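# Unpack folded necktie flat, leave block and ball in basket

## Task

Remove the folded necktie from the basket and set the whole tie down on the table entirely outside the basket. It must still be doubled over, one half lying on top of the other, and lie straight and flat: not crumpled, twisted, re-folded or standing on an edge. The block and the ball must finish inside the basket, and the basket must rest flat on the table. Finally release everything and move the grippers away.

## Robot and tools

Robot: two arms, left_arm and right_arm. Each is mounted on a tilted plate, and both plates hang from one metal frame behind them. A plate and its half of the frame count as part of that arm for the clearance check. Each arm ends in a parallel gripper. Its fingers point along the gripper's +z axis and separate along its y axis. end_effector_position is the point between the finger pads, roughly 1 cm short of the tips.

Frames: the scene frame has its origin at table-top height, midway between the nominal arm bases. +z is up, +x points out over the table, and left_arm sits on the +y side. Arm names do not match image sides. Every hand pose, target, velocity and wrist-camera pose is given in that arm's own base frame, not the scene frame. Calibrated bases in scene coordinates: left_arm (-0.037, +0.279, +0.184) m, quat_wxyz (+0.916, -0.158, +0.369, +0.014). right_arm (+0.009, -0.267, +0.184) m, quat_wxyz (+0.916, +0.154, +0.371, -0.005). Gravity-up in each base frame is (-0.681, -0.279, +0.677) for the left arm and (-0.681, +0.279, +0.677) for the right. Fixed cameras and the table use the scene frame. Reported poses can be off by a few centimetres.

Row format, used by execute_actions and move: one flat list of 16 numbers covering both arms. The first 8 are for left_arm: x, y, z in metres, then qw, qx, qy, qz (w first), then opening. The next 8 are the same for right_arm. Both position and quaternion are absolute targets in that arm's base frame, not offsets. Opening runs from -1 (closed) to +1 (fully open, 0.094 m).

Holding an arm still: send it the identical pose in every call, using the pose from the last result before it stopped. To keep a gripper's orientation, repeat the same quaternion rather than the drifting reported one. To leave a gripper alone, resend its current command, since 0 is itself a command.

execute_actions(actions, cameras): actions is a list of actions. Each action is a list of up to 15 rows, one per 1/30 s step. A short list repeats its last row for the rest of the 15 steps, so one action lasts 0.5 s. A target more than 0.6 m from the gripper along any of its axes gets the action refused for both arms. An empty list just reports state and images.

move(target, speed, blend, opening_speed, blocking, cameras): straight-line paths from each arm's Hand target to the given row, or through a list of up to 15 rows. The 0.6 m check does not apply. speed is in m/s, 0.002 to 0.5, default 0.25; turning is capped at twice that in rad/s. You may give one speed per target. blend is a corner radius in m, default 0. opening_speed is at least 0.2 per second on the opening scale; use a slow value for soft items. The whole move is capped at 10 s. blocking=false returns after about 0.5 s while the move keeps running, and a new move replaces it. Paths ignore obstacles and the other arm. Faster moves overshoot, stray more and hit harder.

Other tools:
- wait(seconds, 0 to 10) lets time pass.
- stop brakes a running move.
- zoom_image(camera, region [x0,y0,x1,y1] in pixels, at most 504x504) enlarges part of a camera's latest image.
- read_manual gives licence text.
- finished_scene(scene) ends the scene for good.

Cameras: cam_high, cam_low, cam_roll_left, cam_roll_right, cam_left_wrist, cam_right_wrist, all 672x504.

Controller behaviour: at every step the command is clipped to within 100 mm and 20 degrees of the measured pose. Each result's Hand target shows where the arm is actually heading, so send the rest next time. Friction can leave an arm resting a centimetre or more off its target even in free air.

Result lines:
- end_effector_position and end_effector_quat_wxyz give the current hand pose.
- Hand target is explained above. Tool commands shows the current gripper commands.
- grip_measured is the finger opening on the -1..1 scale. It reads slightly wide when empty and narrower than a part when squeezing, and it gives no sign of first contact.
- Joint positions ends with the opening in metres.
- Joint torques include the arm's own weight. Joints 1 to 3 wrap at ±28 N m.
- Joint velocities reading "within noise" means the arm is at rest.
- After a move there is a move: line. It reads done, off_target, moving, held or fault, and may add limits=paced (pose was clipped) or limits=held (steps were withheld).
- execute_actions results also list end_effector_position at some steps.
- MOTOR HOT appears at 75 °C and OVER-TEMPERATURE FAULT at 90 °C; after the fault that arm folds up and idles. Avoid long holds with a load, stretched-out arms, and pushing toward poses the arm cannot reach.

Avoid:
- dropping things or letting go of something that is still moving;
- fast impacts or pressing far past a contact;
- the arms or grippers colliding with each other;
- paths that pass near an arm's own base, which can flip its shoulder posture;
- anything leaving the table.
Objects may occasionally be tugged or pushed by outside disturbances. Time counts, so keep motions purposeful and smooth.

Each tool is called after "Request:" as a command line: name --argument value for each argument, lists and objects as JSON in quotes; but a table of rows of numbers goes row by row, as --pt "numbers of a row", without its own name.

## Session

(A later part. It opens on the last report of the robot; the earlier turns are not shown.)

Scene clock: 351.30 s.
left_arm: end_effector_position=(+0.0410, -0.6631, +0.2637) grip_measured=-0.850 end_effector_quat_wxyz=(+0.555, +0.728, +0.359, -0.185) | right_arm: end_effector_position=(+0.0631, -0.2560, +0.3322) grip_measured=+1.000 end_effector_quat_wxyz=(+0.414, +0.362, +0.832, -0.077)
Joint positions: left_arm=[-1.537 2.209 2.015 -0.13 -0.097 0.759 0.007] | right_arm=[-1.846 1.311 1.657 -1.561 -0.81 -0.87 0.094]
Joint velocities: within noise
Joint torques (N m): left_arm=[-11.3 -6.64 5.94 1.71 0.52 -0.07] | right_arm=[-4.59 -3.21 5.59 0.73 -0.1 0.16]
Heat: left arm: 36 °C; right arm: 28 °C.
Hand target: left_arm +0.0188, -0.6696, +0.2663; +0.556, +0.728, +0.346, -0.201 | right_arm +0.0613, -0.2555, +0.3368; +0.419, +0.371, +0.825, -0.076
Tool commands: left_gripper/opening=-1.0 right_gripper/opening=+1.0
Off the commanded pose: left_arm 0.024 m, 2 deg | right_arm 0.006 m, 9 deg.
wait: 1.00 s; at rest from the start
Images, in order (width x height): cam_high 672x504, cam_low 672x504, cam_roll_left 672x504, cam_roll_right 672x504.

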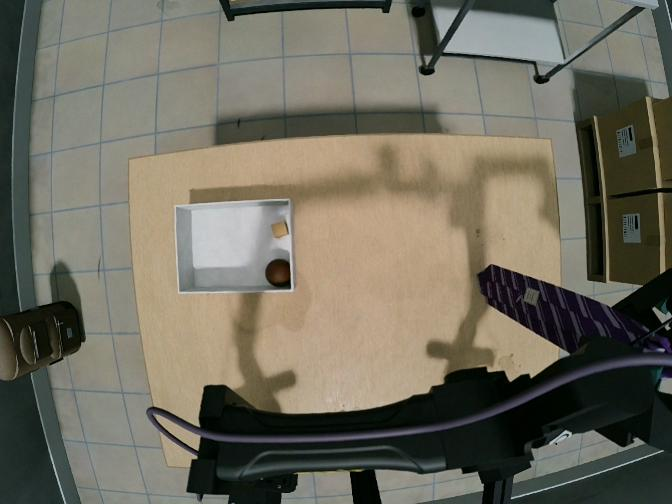

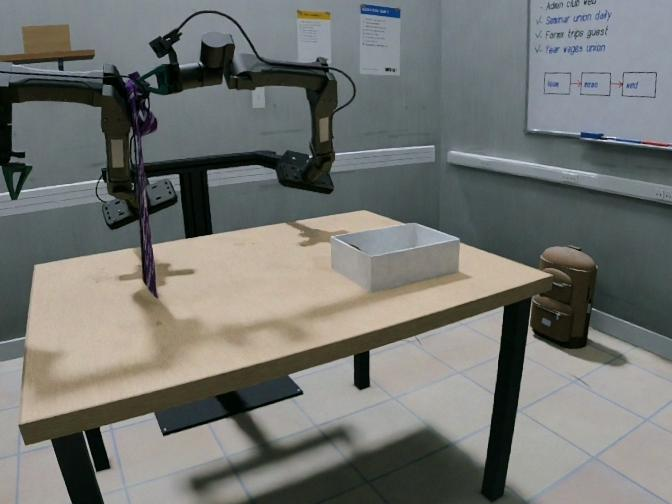

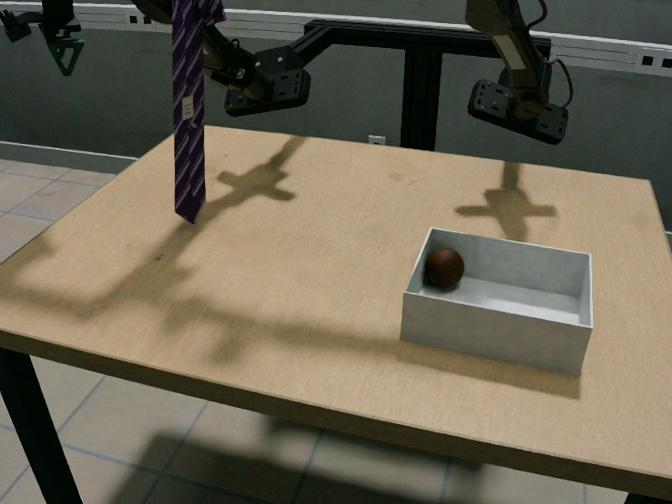

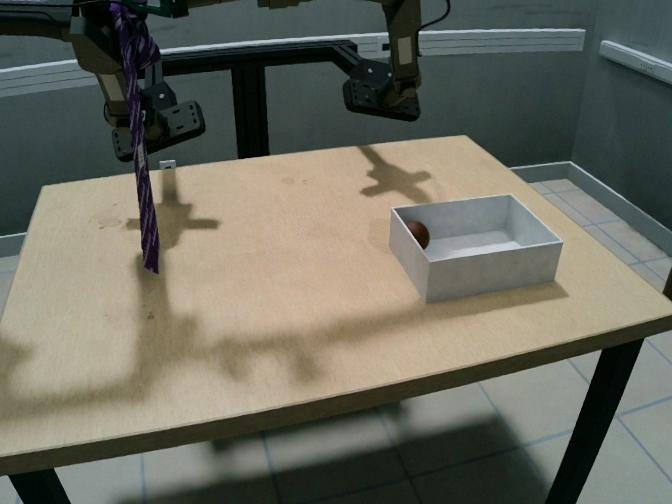

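Request:
move --target '[0.0188,-0.671,0.2664,0.7261,0.5598,0.3859,-0.1052,-1,0.0607,-0.2552,0.3372,0.4017,0.3459,0.8482,-0.0003,1]' --speed 0.12 --cameras '["cam_high","cam_roll_left","cam_roll_right","cam_low"]'

Request:
zoom_image --camera "cam_roll_left" --region '[130, 0, 300, 260]'

Request:
zoom_image --camera "cam_low" --region '[80, 50, 260, 320]'

Request:
zoom_image --camera "cam_roll_right" --region '[60, 0, 260, 300]'

Scene clock: 365.60 s.
left_arm: end_effector_position=(+0.0403, -0.6678, +0.2760) grip_measured=-0.850 end_effector_quat_wxyz=(+0.728, +0.549, +0.398, -0.097) | right_arm: end_effector_position=(+0.0631, -0.2560, +0.3322) grip_measured=+1.000 end_effector_quat_wxyz=(+0.414, +0.362, +0.832, -0.077)
Joint positions: left_arm=[-1.659 2.31 1.836 0.57 -0.58 0.865 0.007] | right_arm=[-1.846 1.311 1.657 -1.561 -0.81 -0.87 0.094]
Joint velocities: within noise
Joint torques (N m): left_arm=[-11.25 -7.28 3.48 1.43 0.5 0.1] | right_arm=[-4.49 -3.19 5.65 0.71 -0.08 0.16]
Heat: left arm: 37 °C; right arm: 28 °C.
Hand target: left_arm +0.0189, -0.6705, +0.2666; +0.726, +0.560, +0.386, -0.105 | right_arm +0.0613, -0.2555, +0.3368; +0.419, +0.371, +0.825, -0.076
Off the commanded pose: left_arm 0.024 m, 2 deg | right_arm 0.006 m, 9 deg.
joint sent to its limit (right arm) — joint 4 (wrist pitch), lower limit. The joint targets are off in orientation, not in position.
move: off_target (left_arm, right_arm)
Images, in order (width x height): cam_high 672x504, cam_low 672x504, cam_roll_left 672x504, cam_roll_right 672x504.

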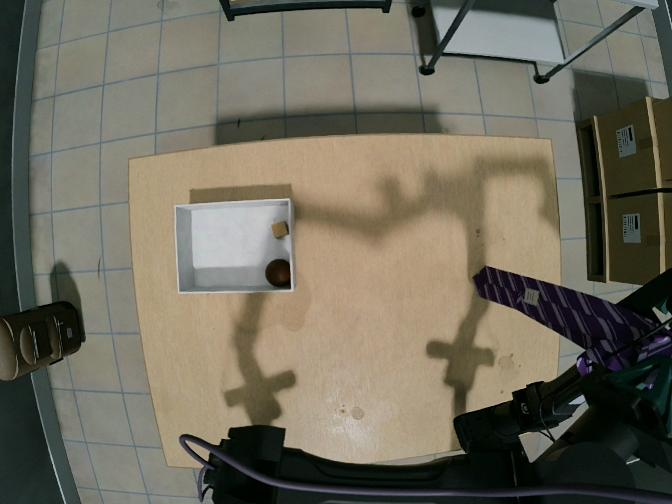

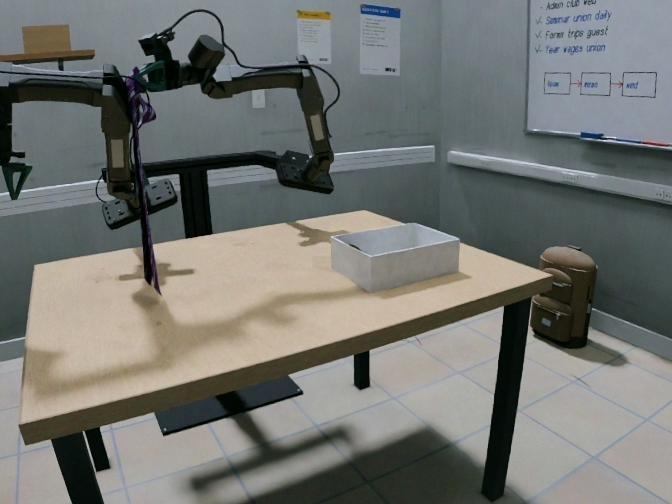

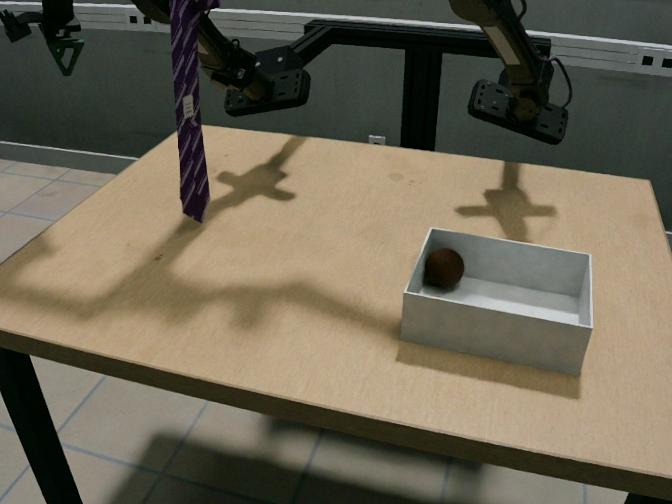

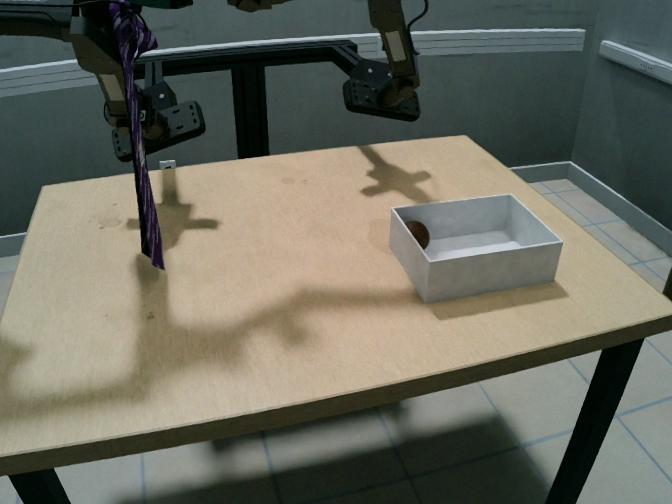

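Scaled by 1.938 from the camera's 672x504 image, which has a finer 960x720 frame.

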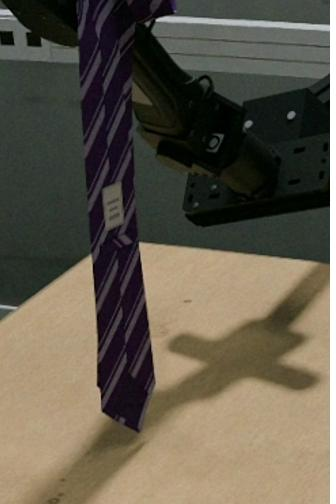

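Scaled by 1.867 from the camera's 672x504 image, which has a finer 960x720 frame.

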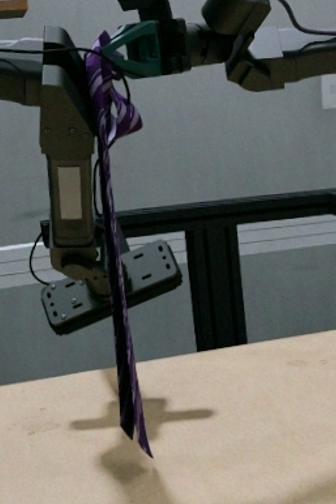

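Scaled by 1.680 from the camera's 672x504 image, which has a finer 960x720 frame.

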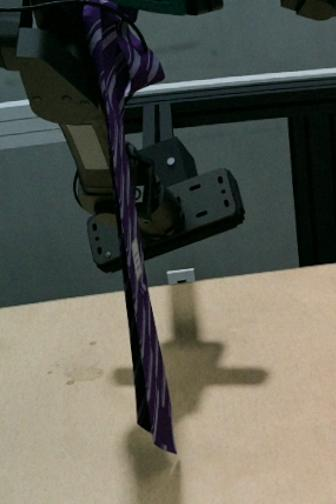

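Request:
move --pt "0.0382 -0.6307 0.245 0.7261 0.5598 0.3859 -0.1052 -1 0.0607 -0.2552 0.3372 0.4017 0.3459 0.8482 -0.0003 1" --pt "0.1388 -0.3835 0.1527 0.523 0.5572 0.6342 0.1169 -1 0.0607 -0.2552 0.3372 0.4017 0.3459 0.8482 -0.0003 1" --speed 0.12 --blend '[0.04,0]' --cameras '["cam_high","cam_roll_left","cam_roll_right","cam_low"]'

Scene clock: 375.30 s.
left_arm: end_effector_position=(+0.1392, -0.3889, +0.1523) grip_measured=-0.850 end_effector_quat_wxyz=(+0.524, +0.558, +0.633, +0.116) | right_arm: end_effector_position=(+0.0631, -0.2560, +0.3322) grip_measured=+1.000 end_effector_quat_wxyz=(+0.414, +0.362, +0.832, -0.077)
Joint positions: left_arm=[-1.581 1.615 0.945 -0.108 -0.924 0.274 0.007] | right_arm=[-1.846 1.311 1.657 -1.561 -0.81 -0.87 0.094]
Joint velocities: within noise
Joint torques (N m): left_arm=[-5.18 -5.19 3.19 1.32 0.07 -0.1] | right_arm=[-4.53 -3.15 5.59 0.72 -0.09 0.16]
Heat: left arm: 36 °C; right arm: 28 °C.
Hand target: left_arm +0.1389, -0.3837, +0.1527; +0.523, +0.557, +0.634, +0.117 | right_arm +0.0613, -0.2555, +0.3368; +0.419, +0.371, +0.825, -0.076
Off the commanded pose: left_arm 0.005 m, 0 deg | right_arm 0.006 m, 9 deg.
joint sent to its limit (right arm) — joint 4 (wrist pitch), lower limit. The joint targets are off in orientation, not in position.
move: off_target (right_arm)
Images, in order (width x height): cam_high 672x504, cam_low 672x504, cam_roll_left 672x504, cam_roll_right 672x504.

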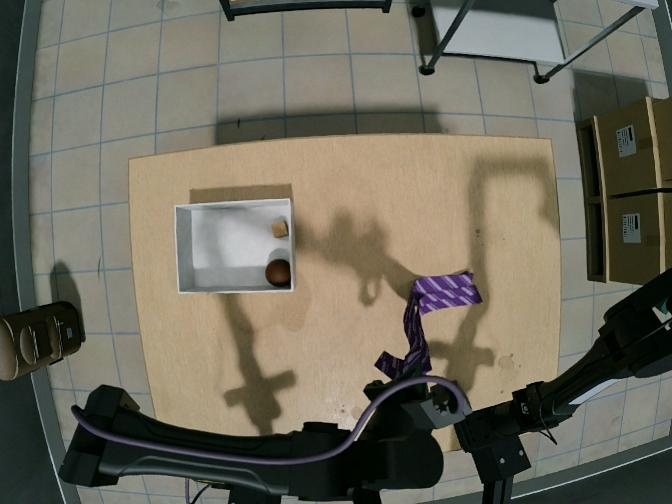

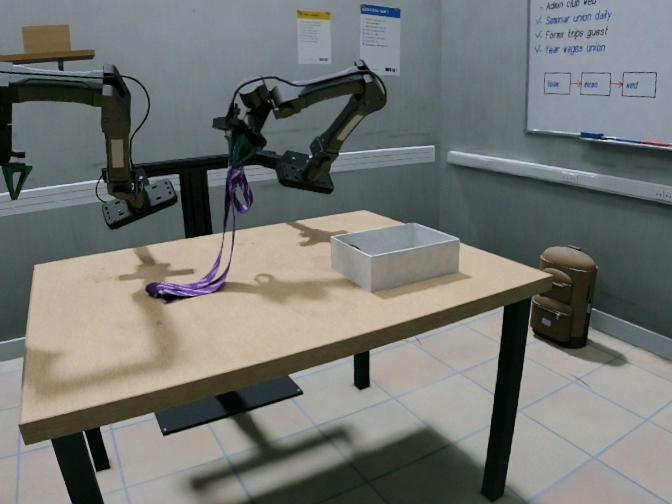

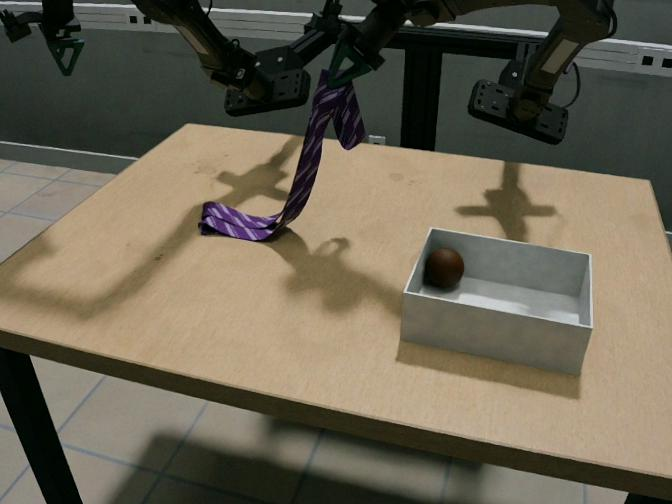

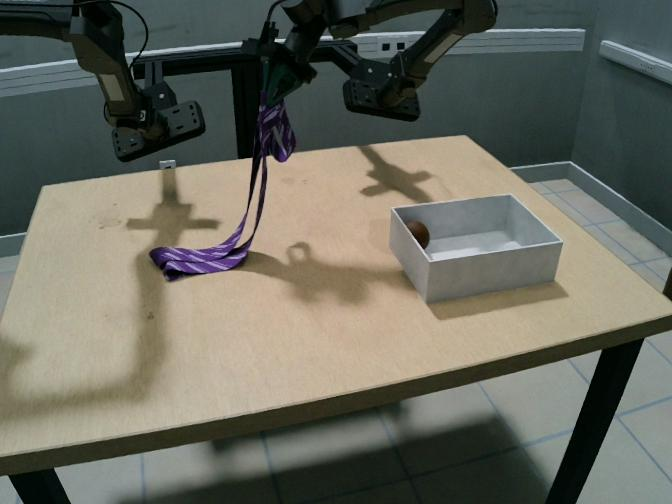

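Request:
move --pt "0.0123 -0.5583 0.3078 0.7261 0.5598 0.3859 -0.1052 -1 0.0607 -0.2552 0.3372 0.4017 0.3459 0.8482 -0.0003 1" --pt "0.0086 -0.6752 0.2766 0.7261 0.5598 0.3859 -0.1052 -1 0.0607 -0.2552 0.3372 0.4017 0.3459 0.8482 -0.0003 1" --speed 0.12 --cameras '["cam_high","cam_roll_left","cam_roll_right","cam_low"]'

Scene clock: 395.63 s.
left_arm: end_effector_position=(+0.0153, -0.6694, +0.2722) grip_measured=-0.850 end_effector_quat_wxyz=(+0.725, +0.556, +0.397, -0.094) | right_arm: end_effector_position=(+0.0631, -0.2560, +0.3322) grip_measured=+1.000 end_effector_quat_wxyz=(+0.414, +0.362, +0.832, -0.077)
Joint positions: left_arm=[-1.706 2.327 1.861 0.549 -0.624 0.871 0.007] | right_arm=[-1.846 1.311 1.657 -1.561 -0.81 -0.87 0.094]
Joint velocities: within noise
Joint torques (N m): left_arm=[-9.01 -7.54 6.17 1.17 0.77 0.04] | right_arm=[-4.49 -3.14 5.56 0.72 -0.09 0.15]
Heat: left arm: 33 °C; right arm: 29 °C.
Hand target: left_arm +0.0086, -0.6745, +0.2766; +0.726, +0.560, +0.386, -0.105 | right_arm +0.0613, -0.2555, +0.3368; +0.419, +0.371, +0.825, -0.076
Off the commanded pose: left_arm 0.010 m, 2 deg | right_arm 0.006 m, 9 deg.
joint sent to its limit (right arm) — joint 4 (wrist pitch), lower limit. The joint targets are off in orientation, not in position.
move: off_target (right_arm)
Images, in order (width x height): cam_high 672x504, cam_low 672x504, cam_roll_left 672x504, cam_roll_right 672x504.

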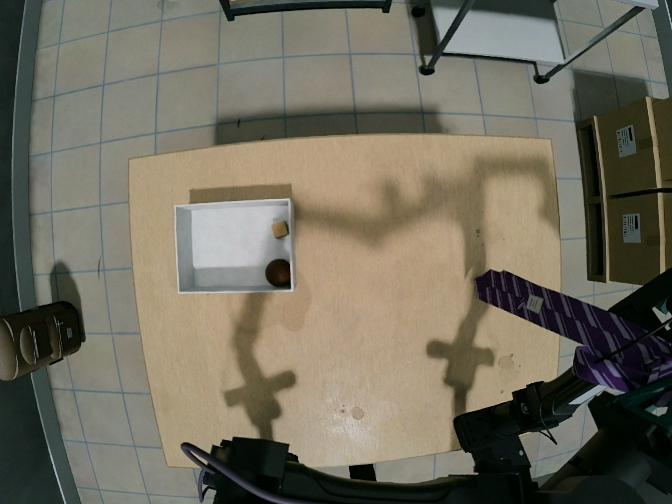

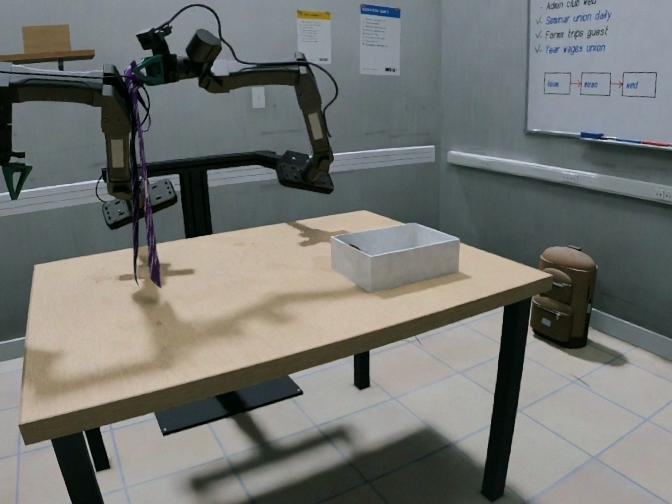

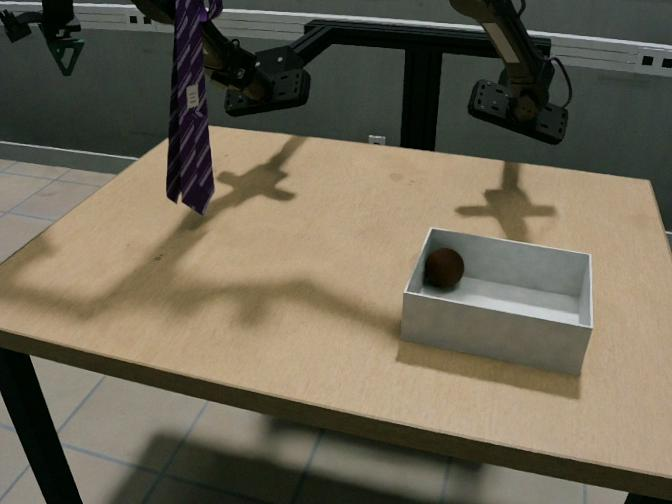

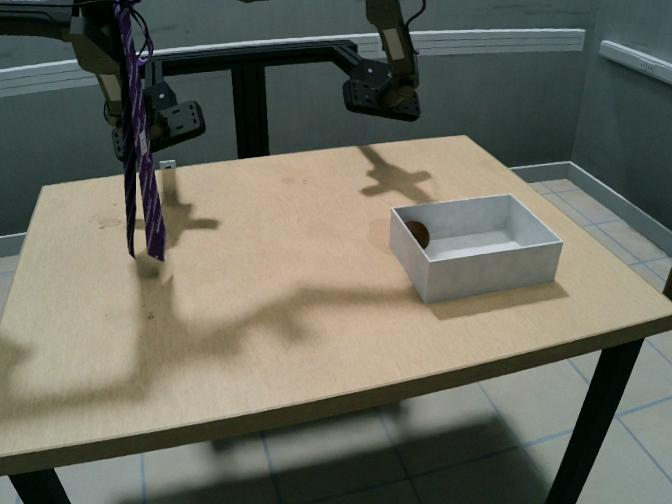

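Request:
move --pt "0.0336 -0.6401 0.2733 0.7261 0.5598 0.3859 -0.1052 -1 0.0607 -0.2552 0.3372 0.4017 0.3459 0.8482 -0.0003 1" --pt "0.0395 -0.5471 0.2807 0.7261 0.5598 0.3859 -0.1052 -1 0.0607 -0.2552 0.3372 0.4017 0.3459 0.8482 -0.0003 1" --pt "0.0524 -0.4172 0.2734 0.6697 0.5685 0.4767 -0.0317 -1 0.0607 -0.2552 0.3372 0.4017 0.3459 0.8482 -0.0003 1" --speed 0.1 --blend '[0.02,0.02,0]' --cameras '["cam_high","cam_roll_left","cam_roll_right","cam_low"]'

Scene clock: 403.70 s.
left_arm: end_effector_position=(+0.0625, -0.4183, +0.2782) grip_measured=-0.850 end_effector_quat_wxyz=(+0.674, +0.558, +0.483, -0.023) | right_arm: end_effector_position=(+0.0631, -0.2560, +0.3322) grip_measured=+1.000 end_effector_quat_wxyz=(+0.414, +0.362, +0.832, -0.077)
Joint positions: left_arm=[-1.748 1.395 0.855 0.402 -0.852 0.719 0.007] | right_arm=[-1.846 1.311 1.657 -1.561 -0.81 -0.87 0.094]
Joint velocities: within noise
Joint torques (N m): left_arm=[-5.59 -1.63 3.19 1.27 0.44 -0.1] | right_arm=[-4.51 -3.15 5.65 0.73 -0.11 0.15]
Heat: left arm: 34 °C; right arm: 29 °C.
Hand target: left_arm +0.0526, -0.4173, +0.2735; +0.670, +0.568, +0.477, -0.032 | right_arm +0.0613, -0.2555, +0.3368; +0.419, +0.371, +0.825, -0.076
Off the commanded pose: left_arm 0.011 m, 2 deg | right_arm 0.006 m, 9 deg.
joint sent to its limit (right arm) — joint 4 (wrist pitch), lower limit. The joint targets are off in orientation, not in position.
move: off_target (left_arm, right_arm)
Images, in order (width x height): cam_high 672x504, cam_low 672x504, cam_roll_left 672x504, cam_roll_right 672x504.

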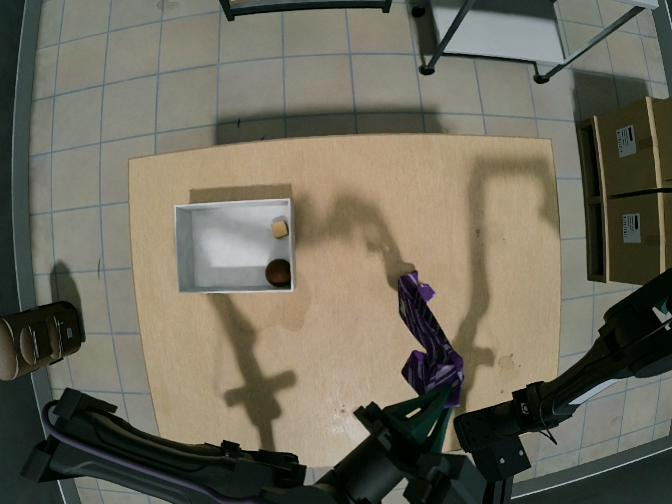

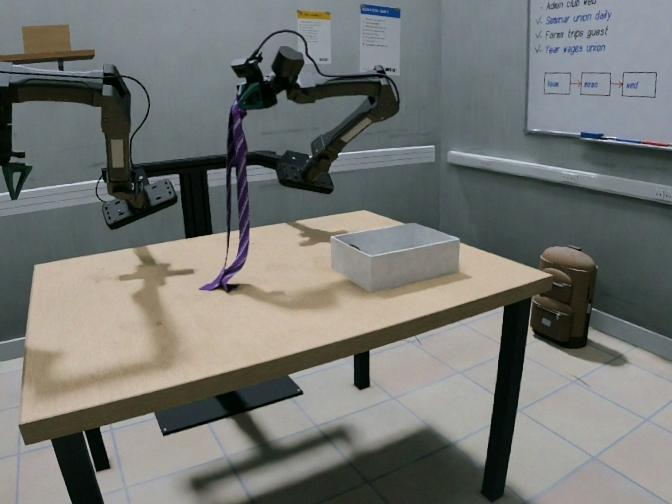

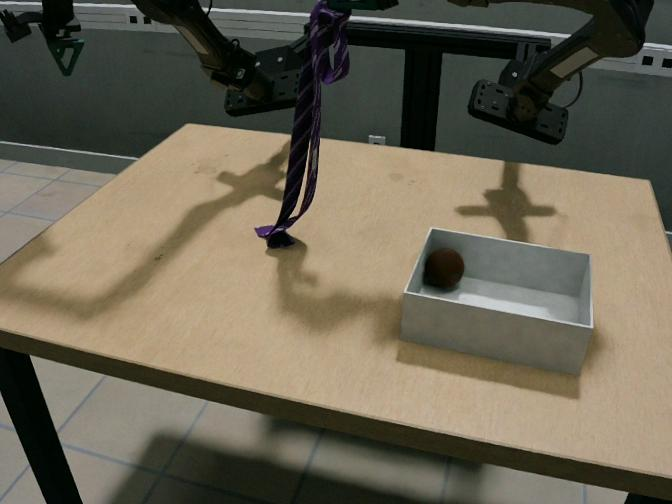

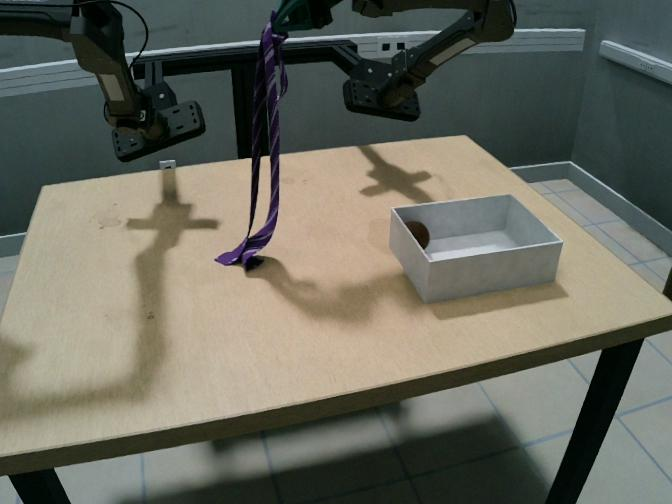

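Request:
move --pt "0.1184 -0.2874 0.216 0.523 0.5572 0.6342 0.1169 -1 0.0631 -0.2560 0.3322 0.414 0.362 0.832 -0.077 1" --pt "0.1846 -0.1536 0.1457 0.3893 0.5237 0.7241 0.2234 -1 0.0631 -0.2560 0.3322 0.414 0.362 0.832 -0.077 1" --pt "0.2138 -0.1107 0.1189 0.2406 0.4701 0.7863 0.3213 -1 0.0631 -0.2560 0.3322 0.414 0.362 0.832 -0.077 1" --speed 0.15 --blend '[0.04,0.03,0]'

Scene clock: 453.37 s.
left_arm: end_effector_position=(+0.2132, -0.1079, +0.1159) grip_measured=-0.850 end_effector_quat_wxyz=(+0.241, +0.472, +0.783, +0.326) | right_arm: end_effector_position=(+0.0631, -0.2560, +0.3322) grip_measured=+1.000 end_effector_quat_wxyz=(+0.414, +0.362, +0.832, -0.077)
Joint positions: left_arm=[-1.054 1.216 0.731 -0.948 -0.826 0.093 0.007] | right_arm=[-1.846 1.311 1.657 -1.561 -0.81 -0.87 0.094]
Joint velocities: within noise
Joint torques (N m): left_arm=[-2.41 -2.43 4.52 0.18 0.07 -0.05] | right_arm=[-3.23 -3.45 4.01 0.9 0.01 0.04]
Heat: left arm: 31 °C; right arm: 28 °C.
Hand target: left_arm +0.2138, -0.1107, +0.1189; +0.241, +0.470, +0.786, +0.321 | right_arm +0.0631, -0.2560, +0.3322; +0.414, +0.362, +0.832, -0.077
Off the commanded pose: left_arm 0.004 m, 1 deg | right_arm 0.000 m, 0 deg.
move: done
camera_calibration:
cam_left_wrist: T_world_to_cam=[[-0.572862, -0.34046, -0.745598, 0.171925], [-0.70003, 0.676404, 0.228987, 0.23189], [0.426365, 0.653119, -0.625818, 0.138871], [0, 0, 0, 1]] pos_world=[0.201609, -0.189017, 0.161995]
cam_right_wrist: T_world_to_cam=[[-0.679103, -0.707355, -0.196132, -0.0686483], [-0.583412, 0.682278, -0.440599, 0.401626], [0.445476, -0.184786, -0.876016, 0.302585], [0, 0, 0, 1]] pos_world=[0.0528994, -0.266666, 0.428562]

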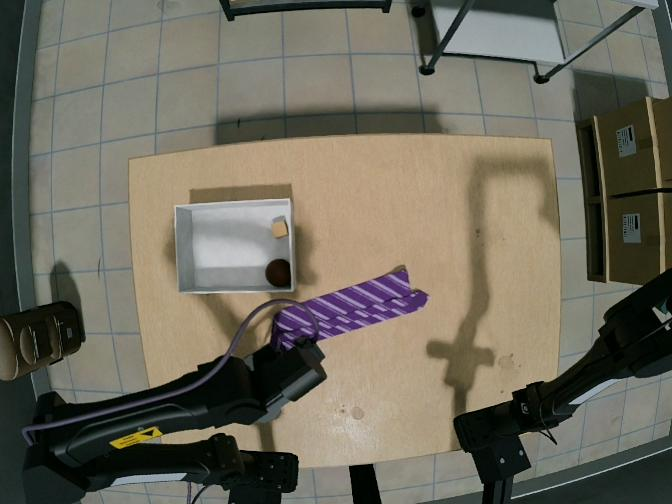

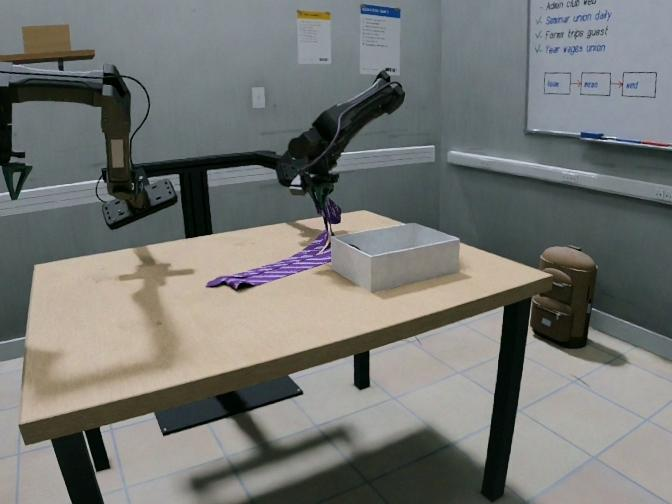

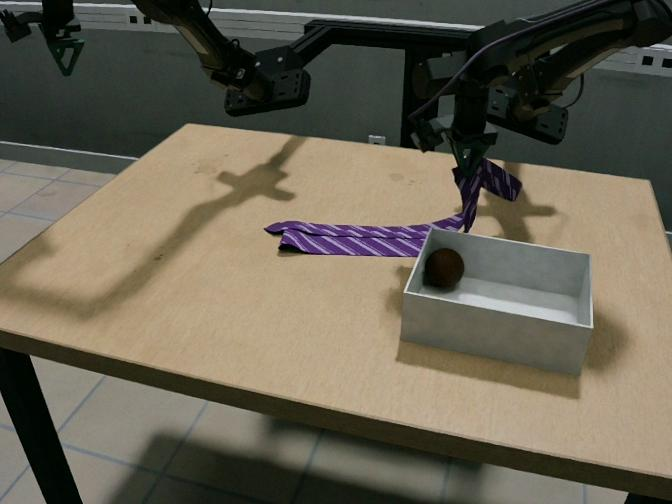

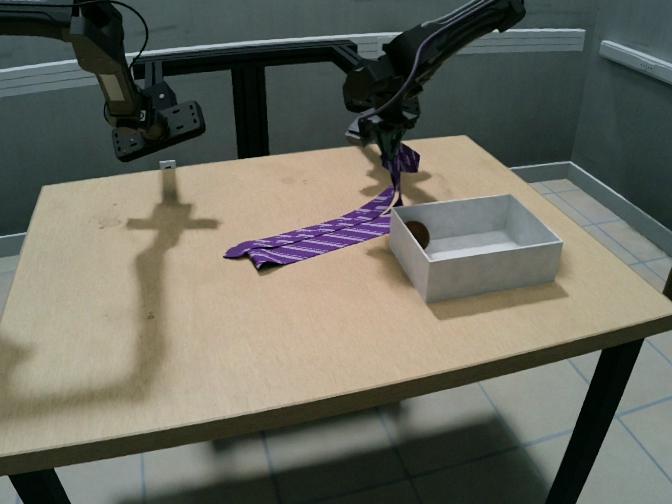

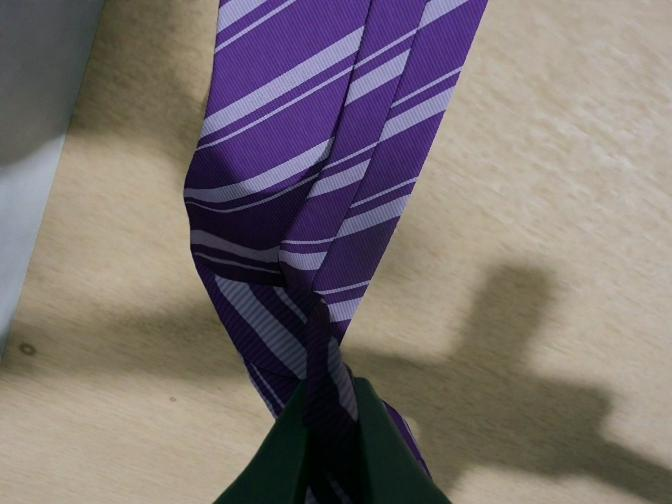

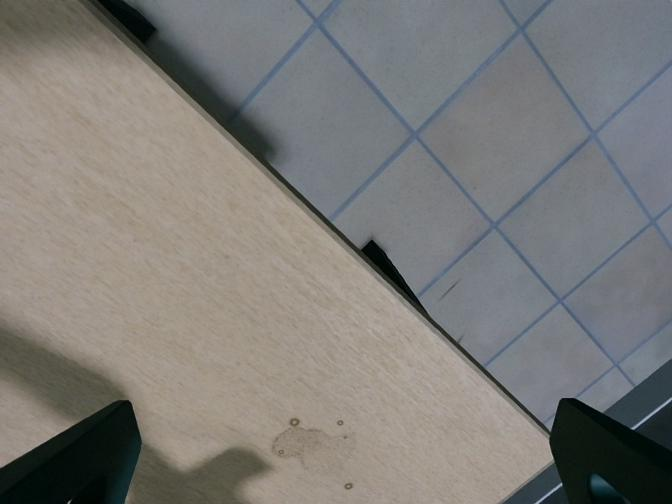

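Request:
zoom_image --camera "cam_high" --region '[250, 250, 450, 370]'

Request:
zoom_image --camera "cam_roll_left" --region '[250, 120, 540, 280]'

Request:
zoom_image --camera "cam_roll_right" --region '[210, 120, 440, 290]'

Scaled by 2.520 from the camera's 672x504 image, which has a finer 960x720 frame.

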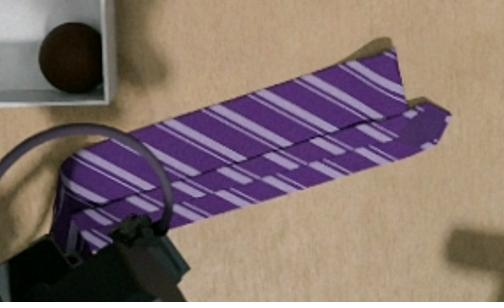

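Scaled by 1.738 from the camera's 672x504 image, which has a finer 960x720 frame.

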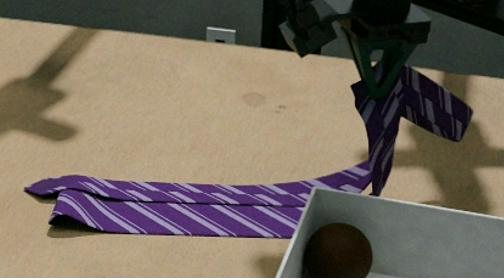

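Scaled by 2.191 from the camera's 672x504 image, which has a finer 960x720 frame.

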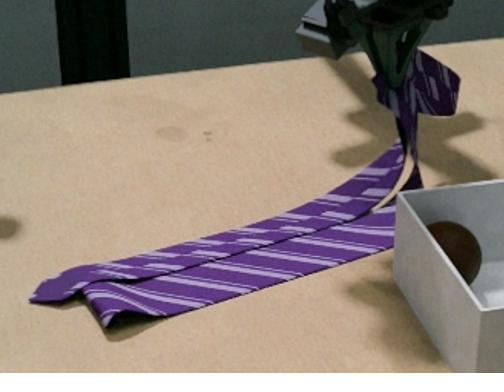

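Request:
move --pt "0.1184 -0.2874 0.236 0.523 0.5572 0.6342 0.1169 -1 0.0631 -0.2560 0.3322 0.414 0.362 0.832 -0.077 1" --pt "0.1428 -0.5662 0.406 0.5565 0.7285 0.3455 -0.2015 -1 0.0631 -0.2560 0.3322 0.414 0.362 0.832 -0.077 1" --speed 0.15 --blend '[0.04,0]'

Scene clock: 500.63 s.
left_arm: end_effector_position=(+0.1491, -0.5623, +0.4042) grip_measured=-0.850 end_effector_quat_wxyz=(+0.559, +0.724, +0.358, -0.191) | right_arm: end_effector_position=(+0.0631, -0.2560, +0.3322) grip_measured=+1.000 end_effector_quat_wxyz=(+0.414, +0.362, +0.832, -0.077)
Joint positions: left_arm=[-1.261 1.977 2.227 -0.563 0.171 0.838 0.007] | right_arm=[-1.846 1.311 1.657 -1.561 -0.81 -0.87 0.094]
Joint velocities: within noise
Joint torques (N m): left_arm=[-7.98 -6.57 5.42 1.41 0.79 0.08] | right_arm=[-3.21 -3.44 4.01 0.89 0.02 0.04]
Heat: left arm: 31 °C; right arm: 27 °C.
Hand target: left_arm +0.1428, -0.5659, +0.4060; +0.557, +0.728, +0.345, -0.201 | right_arm +0.0631, -0.2560, +0.3322; +0.414, +0.362, +0.832, -0.077
Off the commanded pose: left_arm 0.008 m, 2 deg | right_arm 0.000 m, 0 deg.
move: done
camera_calibration:
cam_left_wrist: T_world_to_cam=[[-0.731189, 0.108154, -0.673547, 0.442173], [0.54183, 0.691958, -0.477089, 0.537344], [0.414468, -0.71379, -0.564553, -0.148093], [0, 0, 0, 1]] pos_world=[0.0935425, -0.525349, 0.470579]
cam_right_wrist: T_world_to_cam=[[-0.679103, -0.707355, -0.196132, -0.0686483], [-0.583412, 0.682278, -0.440599, 0.401626], [0.445476, -0.184786, -0.876016, 0.302585], [0, 0, 0, 1]] pos_world=[0.0528994, -0.266666, 0.428562]

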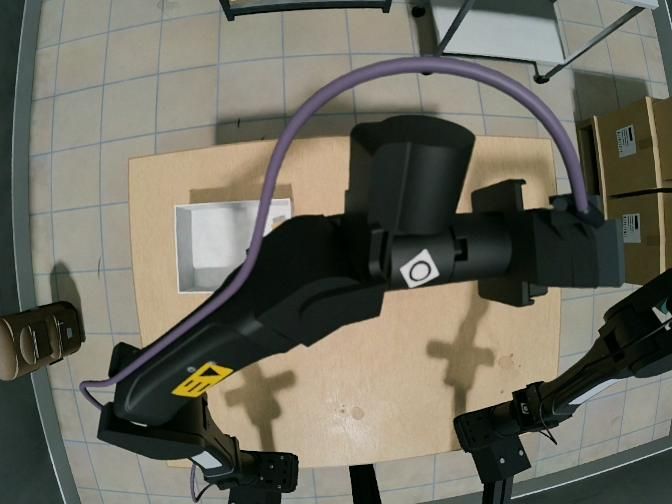

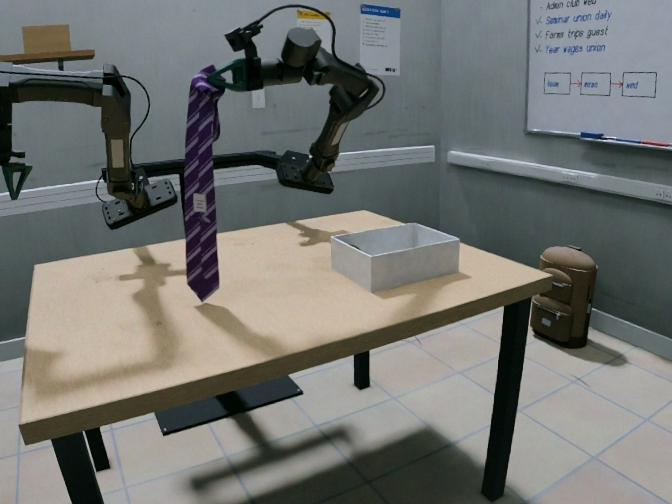

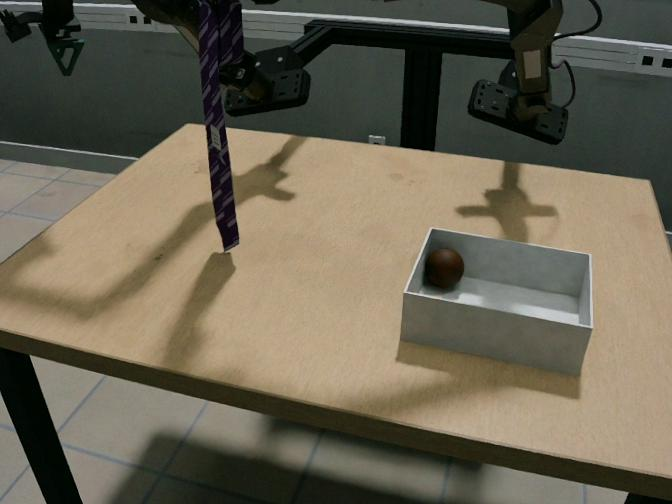

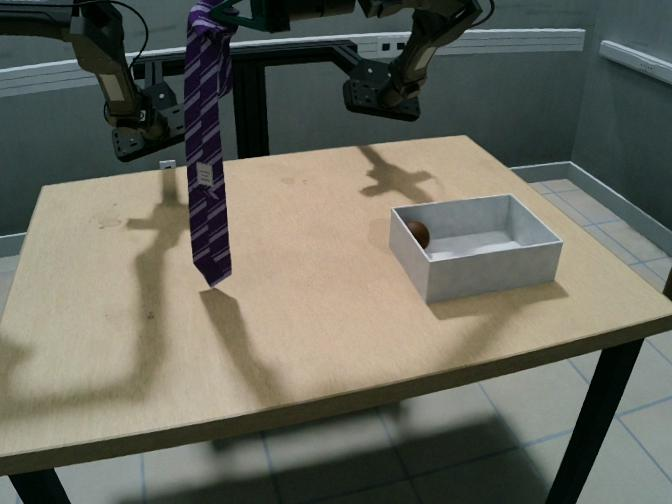

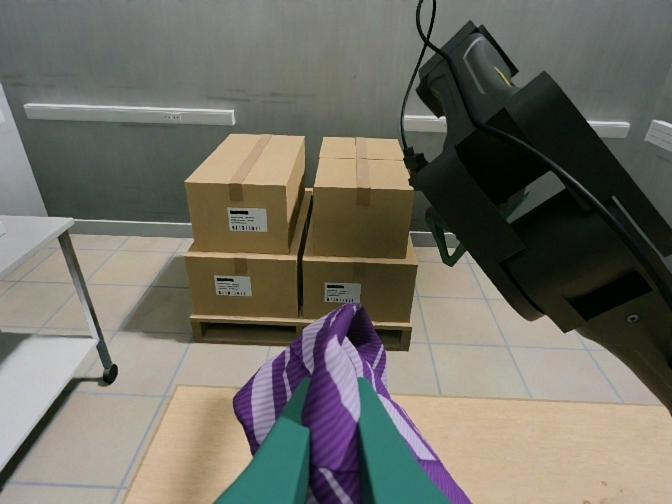

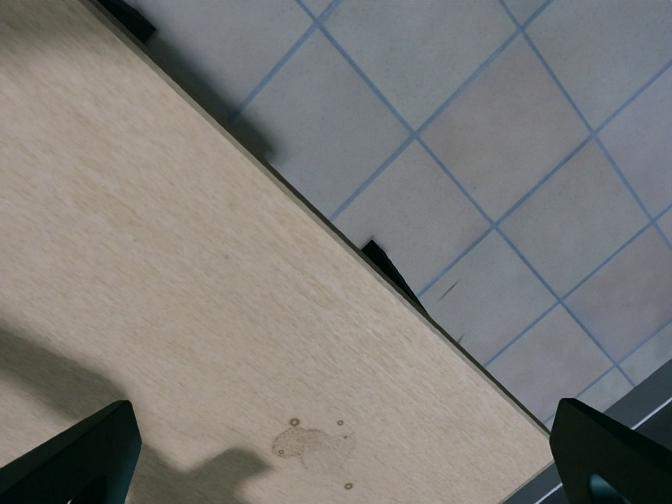

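Request:
move --pt "0.1428 -0.5662 0.406 0.5565 0.7285 0.3455 -0.2015 -1 0.217 -0.1277 0.2943 0.371 -0.005 0.916 -0.154 1" --pt "0.1428 -0.5662 0.406 0.5565 0.7285 0.3455 -0.2015 -1 0.3312 0.0043 0.2515 0.5546 -0.6964 0.4574 0.0006 1" --speed 0.2

Scene clock: 525.50 s.
left_arm: end_effector_position=(+0.1489, -0.5622, +0.4040) grip_measured=-0.850 end_effector_quat_wxyz=(+0.558, +0.724, +0.357, -0.191) | right_arm: end_effector_position=(+0.3269, +0.0038, +0.2534) grip_measured=+1.000 end_effector_quat_wxyz=(-0.553, +0.667, -0.499, +0.034)
Joint positions: left_arm=[-1.261 1.977 2.228 -0.564 0.172 0.839 0.007] | right_arm=[-0.507 1.381 1.173 -0.928 -1.13 -2.086 0.094]
Joint velocities: within noise
Joint torques (N m): left_arm=[-7.98 -6.53 5.44 1.45 0.77 0.06] | right_arm=[0.38 -7.94 4.45 0.09 -0.67 -0.07]
Heat: left arm: 32 °C; right arm: 27 °C.
Hand target: left_arm +0.1428, -0.5659, +0.4061; +0.557, +0.728, +0.345, -0.201 | right_arm +0.3313, +0.0048, +0.2515; -0.560, +0.667, -0.491, +0.028
Off the commanded pose: left_arm 0.008 m, 2 deg | right_arm 0.005 m, 7 deg.
joint sent to its limit (right arm) — joint 6 (wrist roll), lower limit. The joint targets are off in orientation, not in position.
move: off_target (right_arm)
camera_calibration:
cam_left_wrist: T_world_to_cam=[[-0.730985, 0.109603, -0.673535, 0.442694], [0.542563, 0.691969, -0.476239, 0.536835], [0.413868, -0.713558, -0.565285, -0.147528], [0, 0, 0, 1]] pos_world=[0.0933934, -0.525264, 0.470436]
cam_right_wrist: T_world_to_cam=[[0.643505, -0.131466, 0.754068, -0.396514], [0.219545, -0.912049, -0.346363, 0.0632809], [0.733282, 0.388438, -0.558045, -0.0128695], [0, 0, 0, 1]] pos_world=[0.250703, 0.010586, 0.313735]

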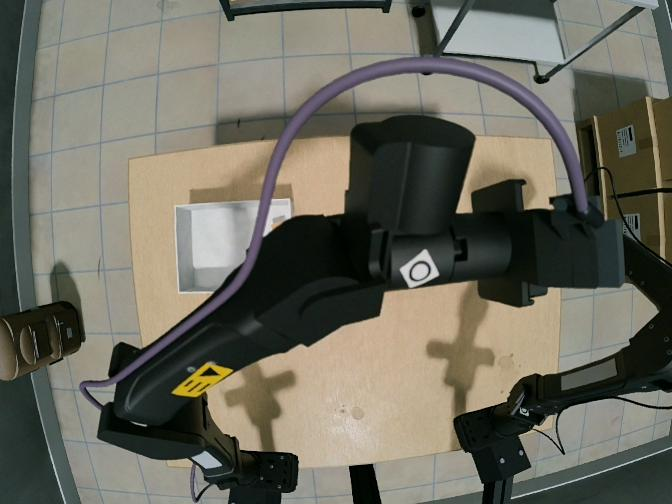

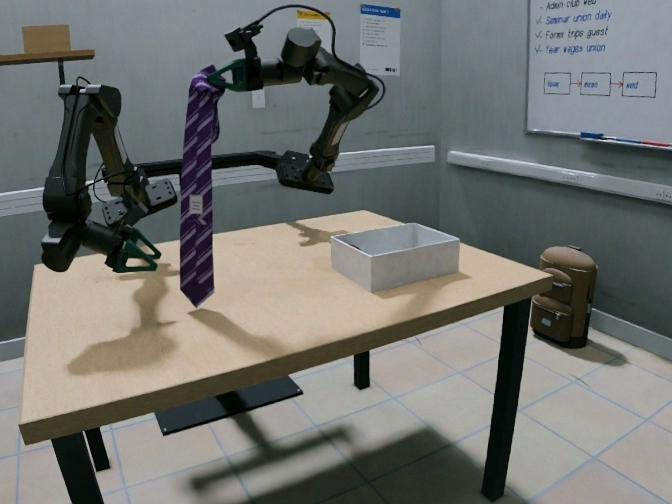

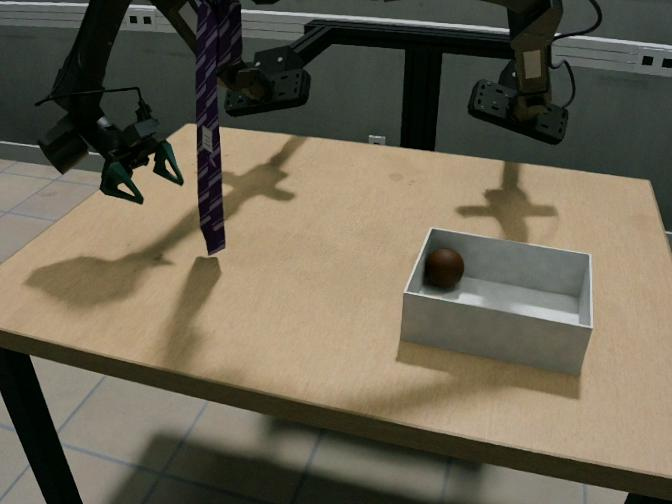

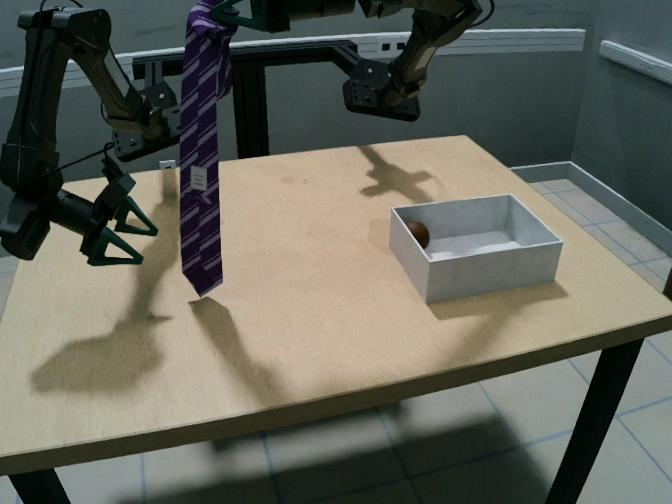

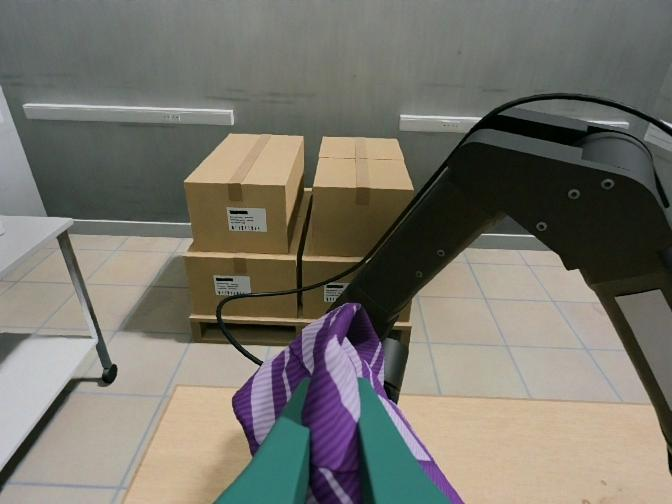

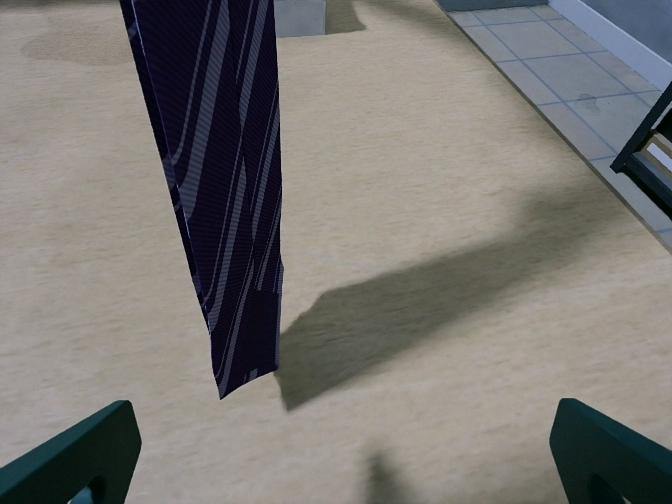

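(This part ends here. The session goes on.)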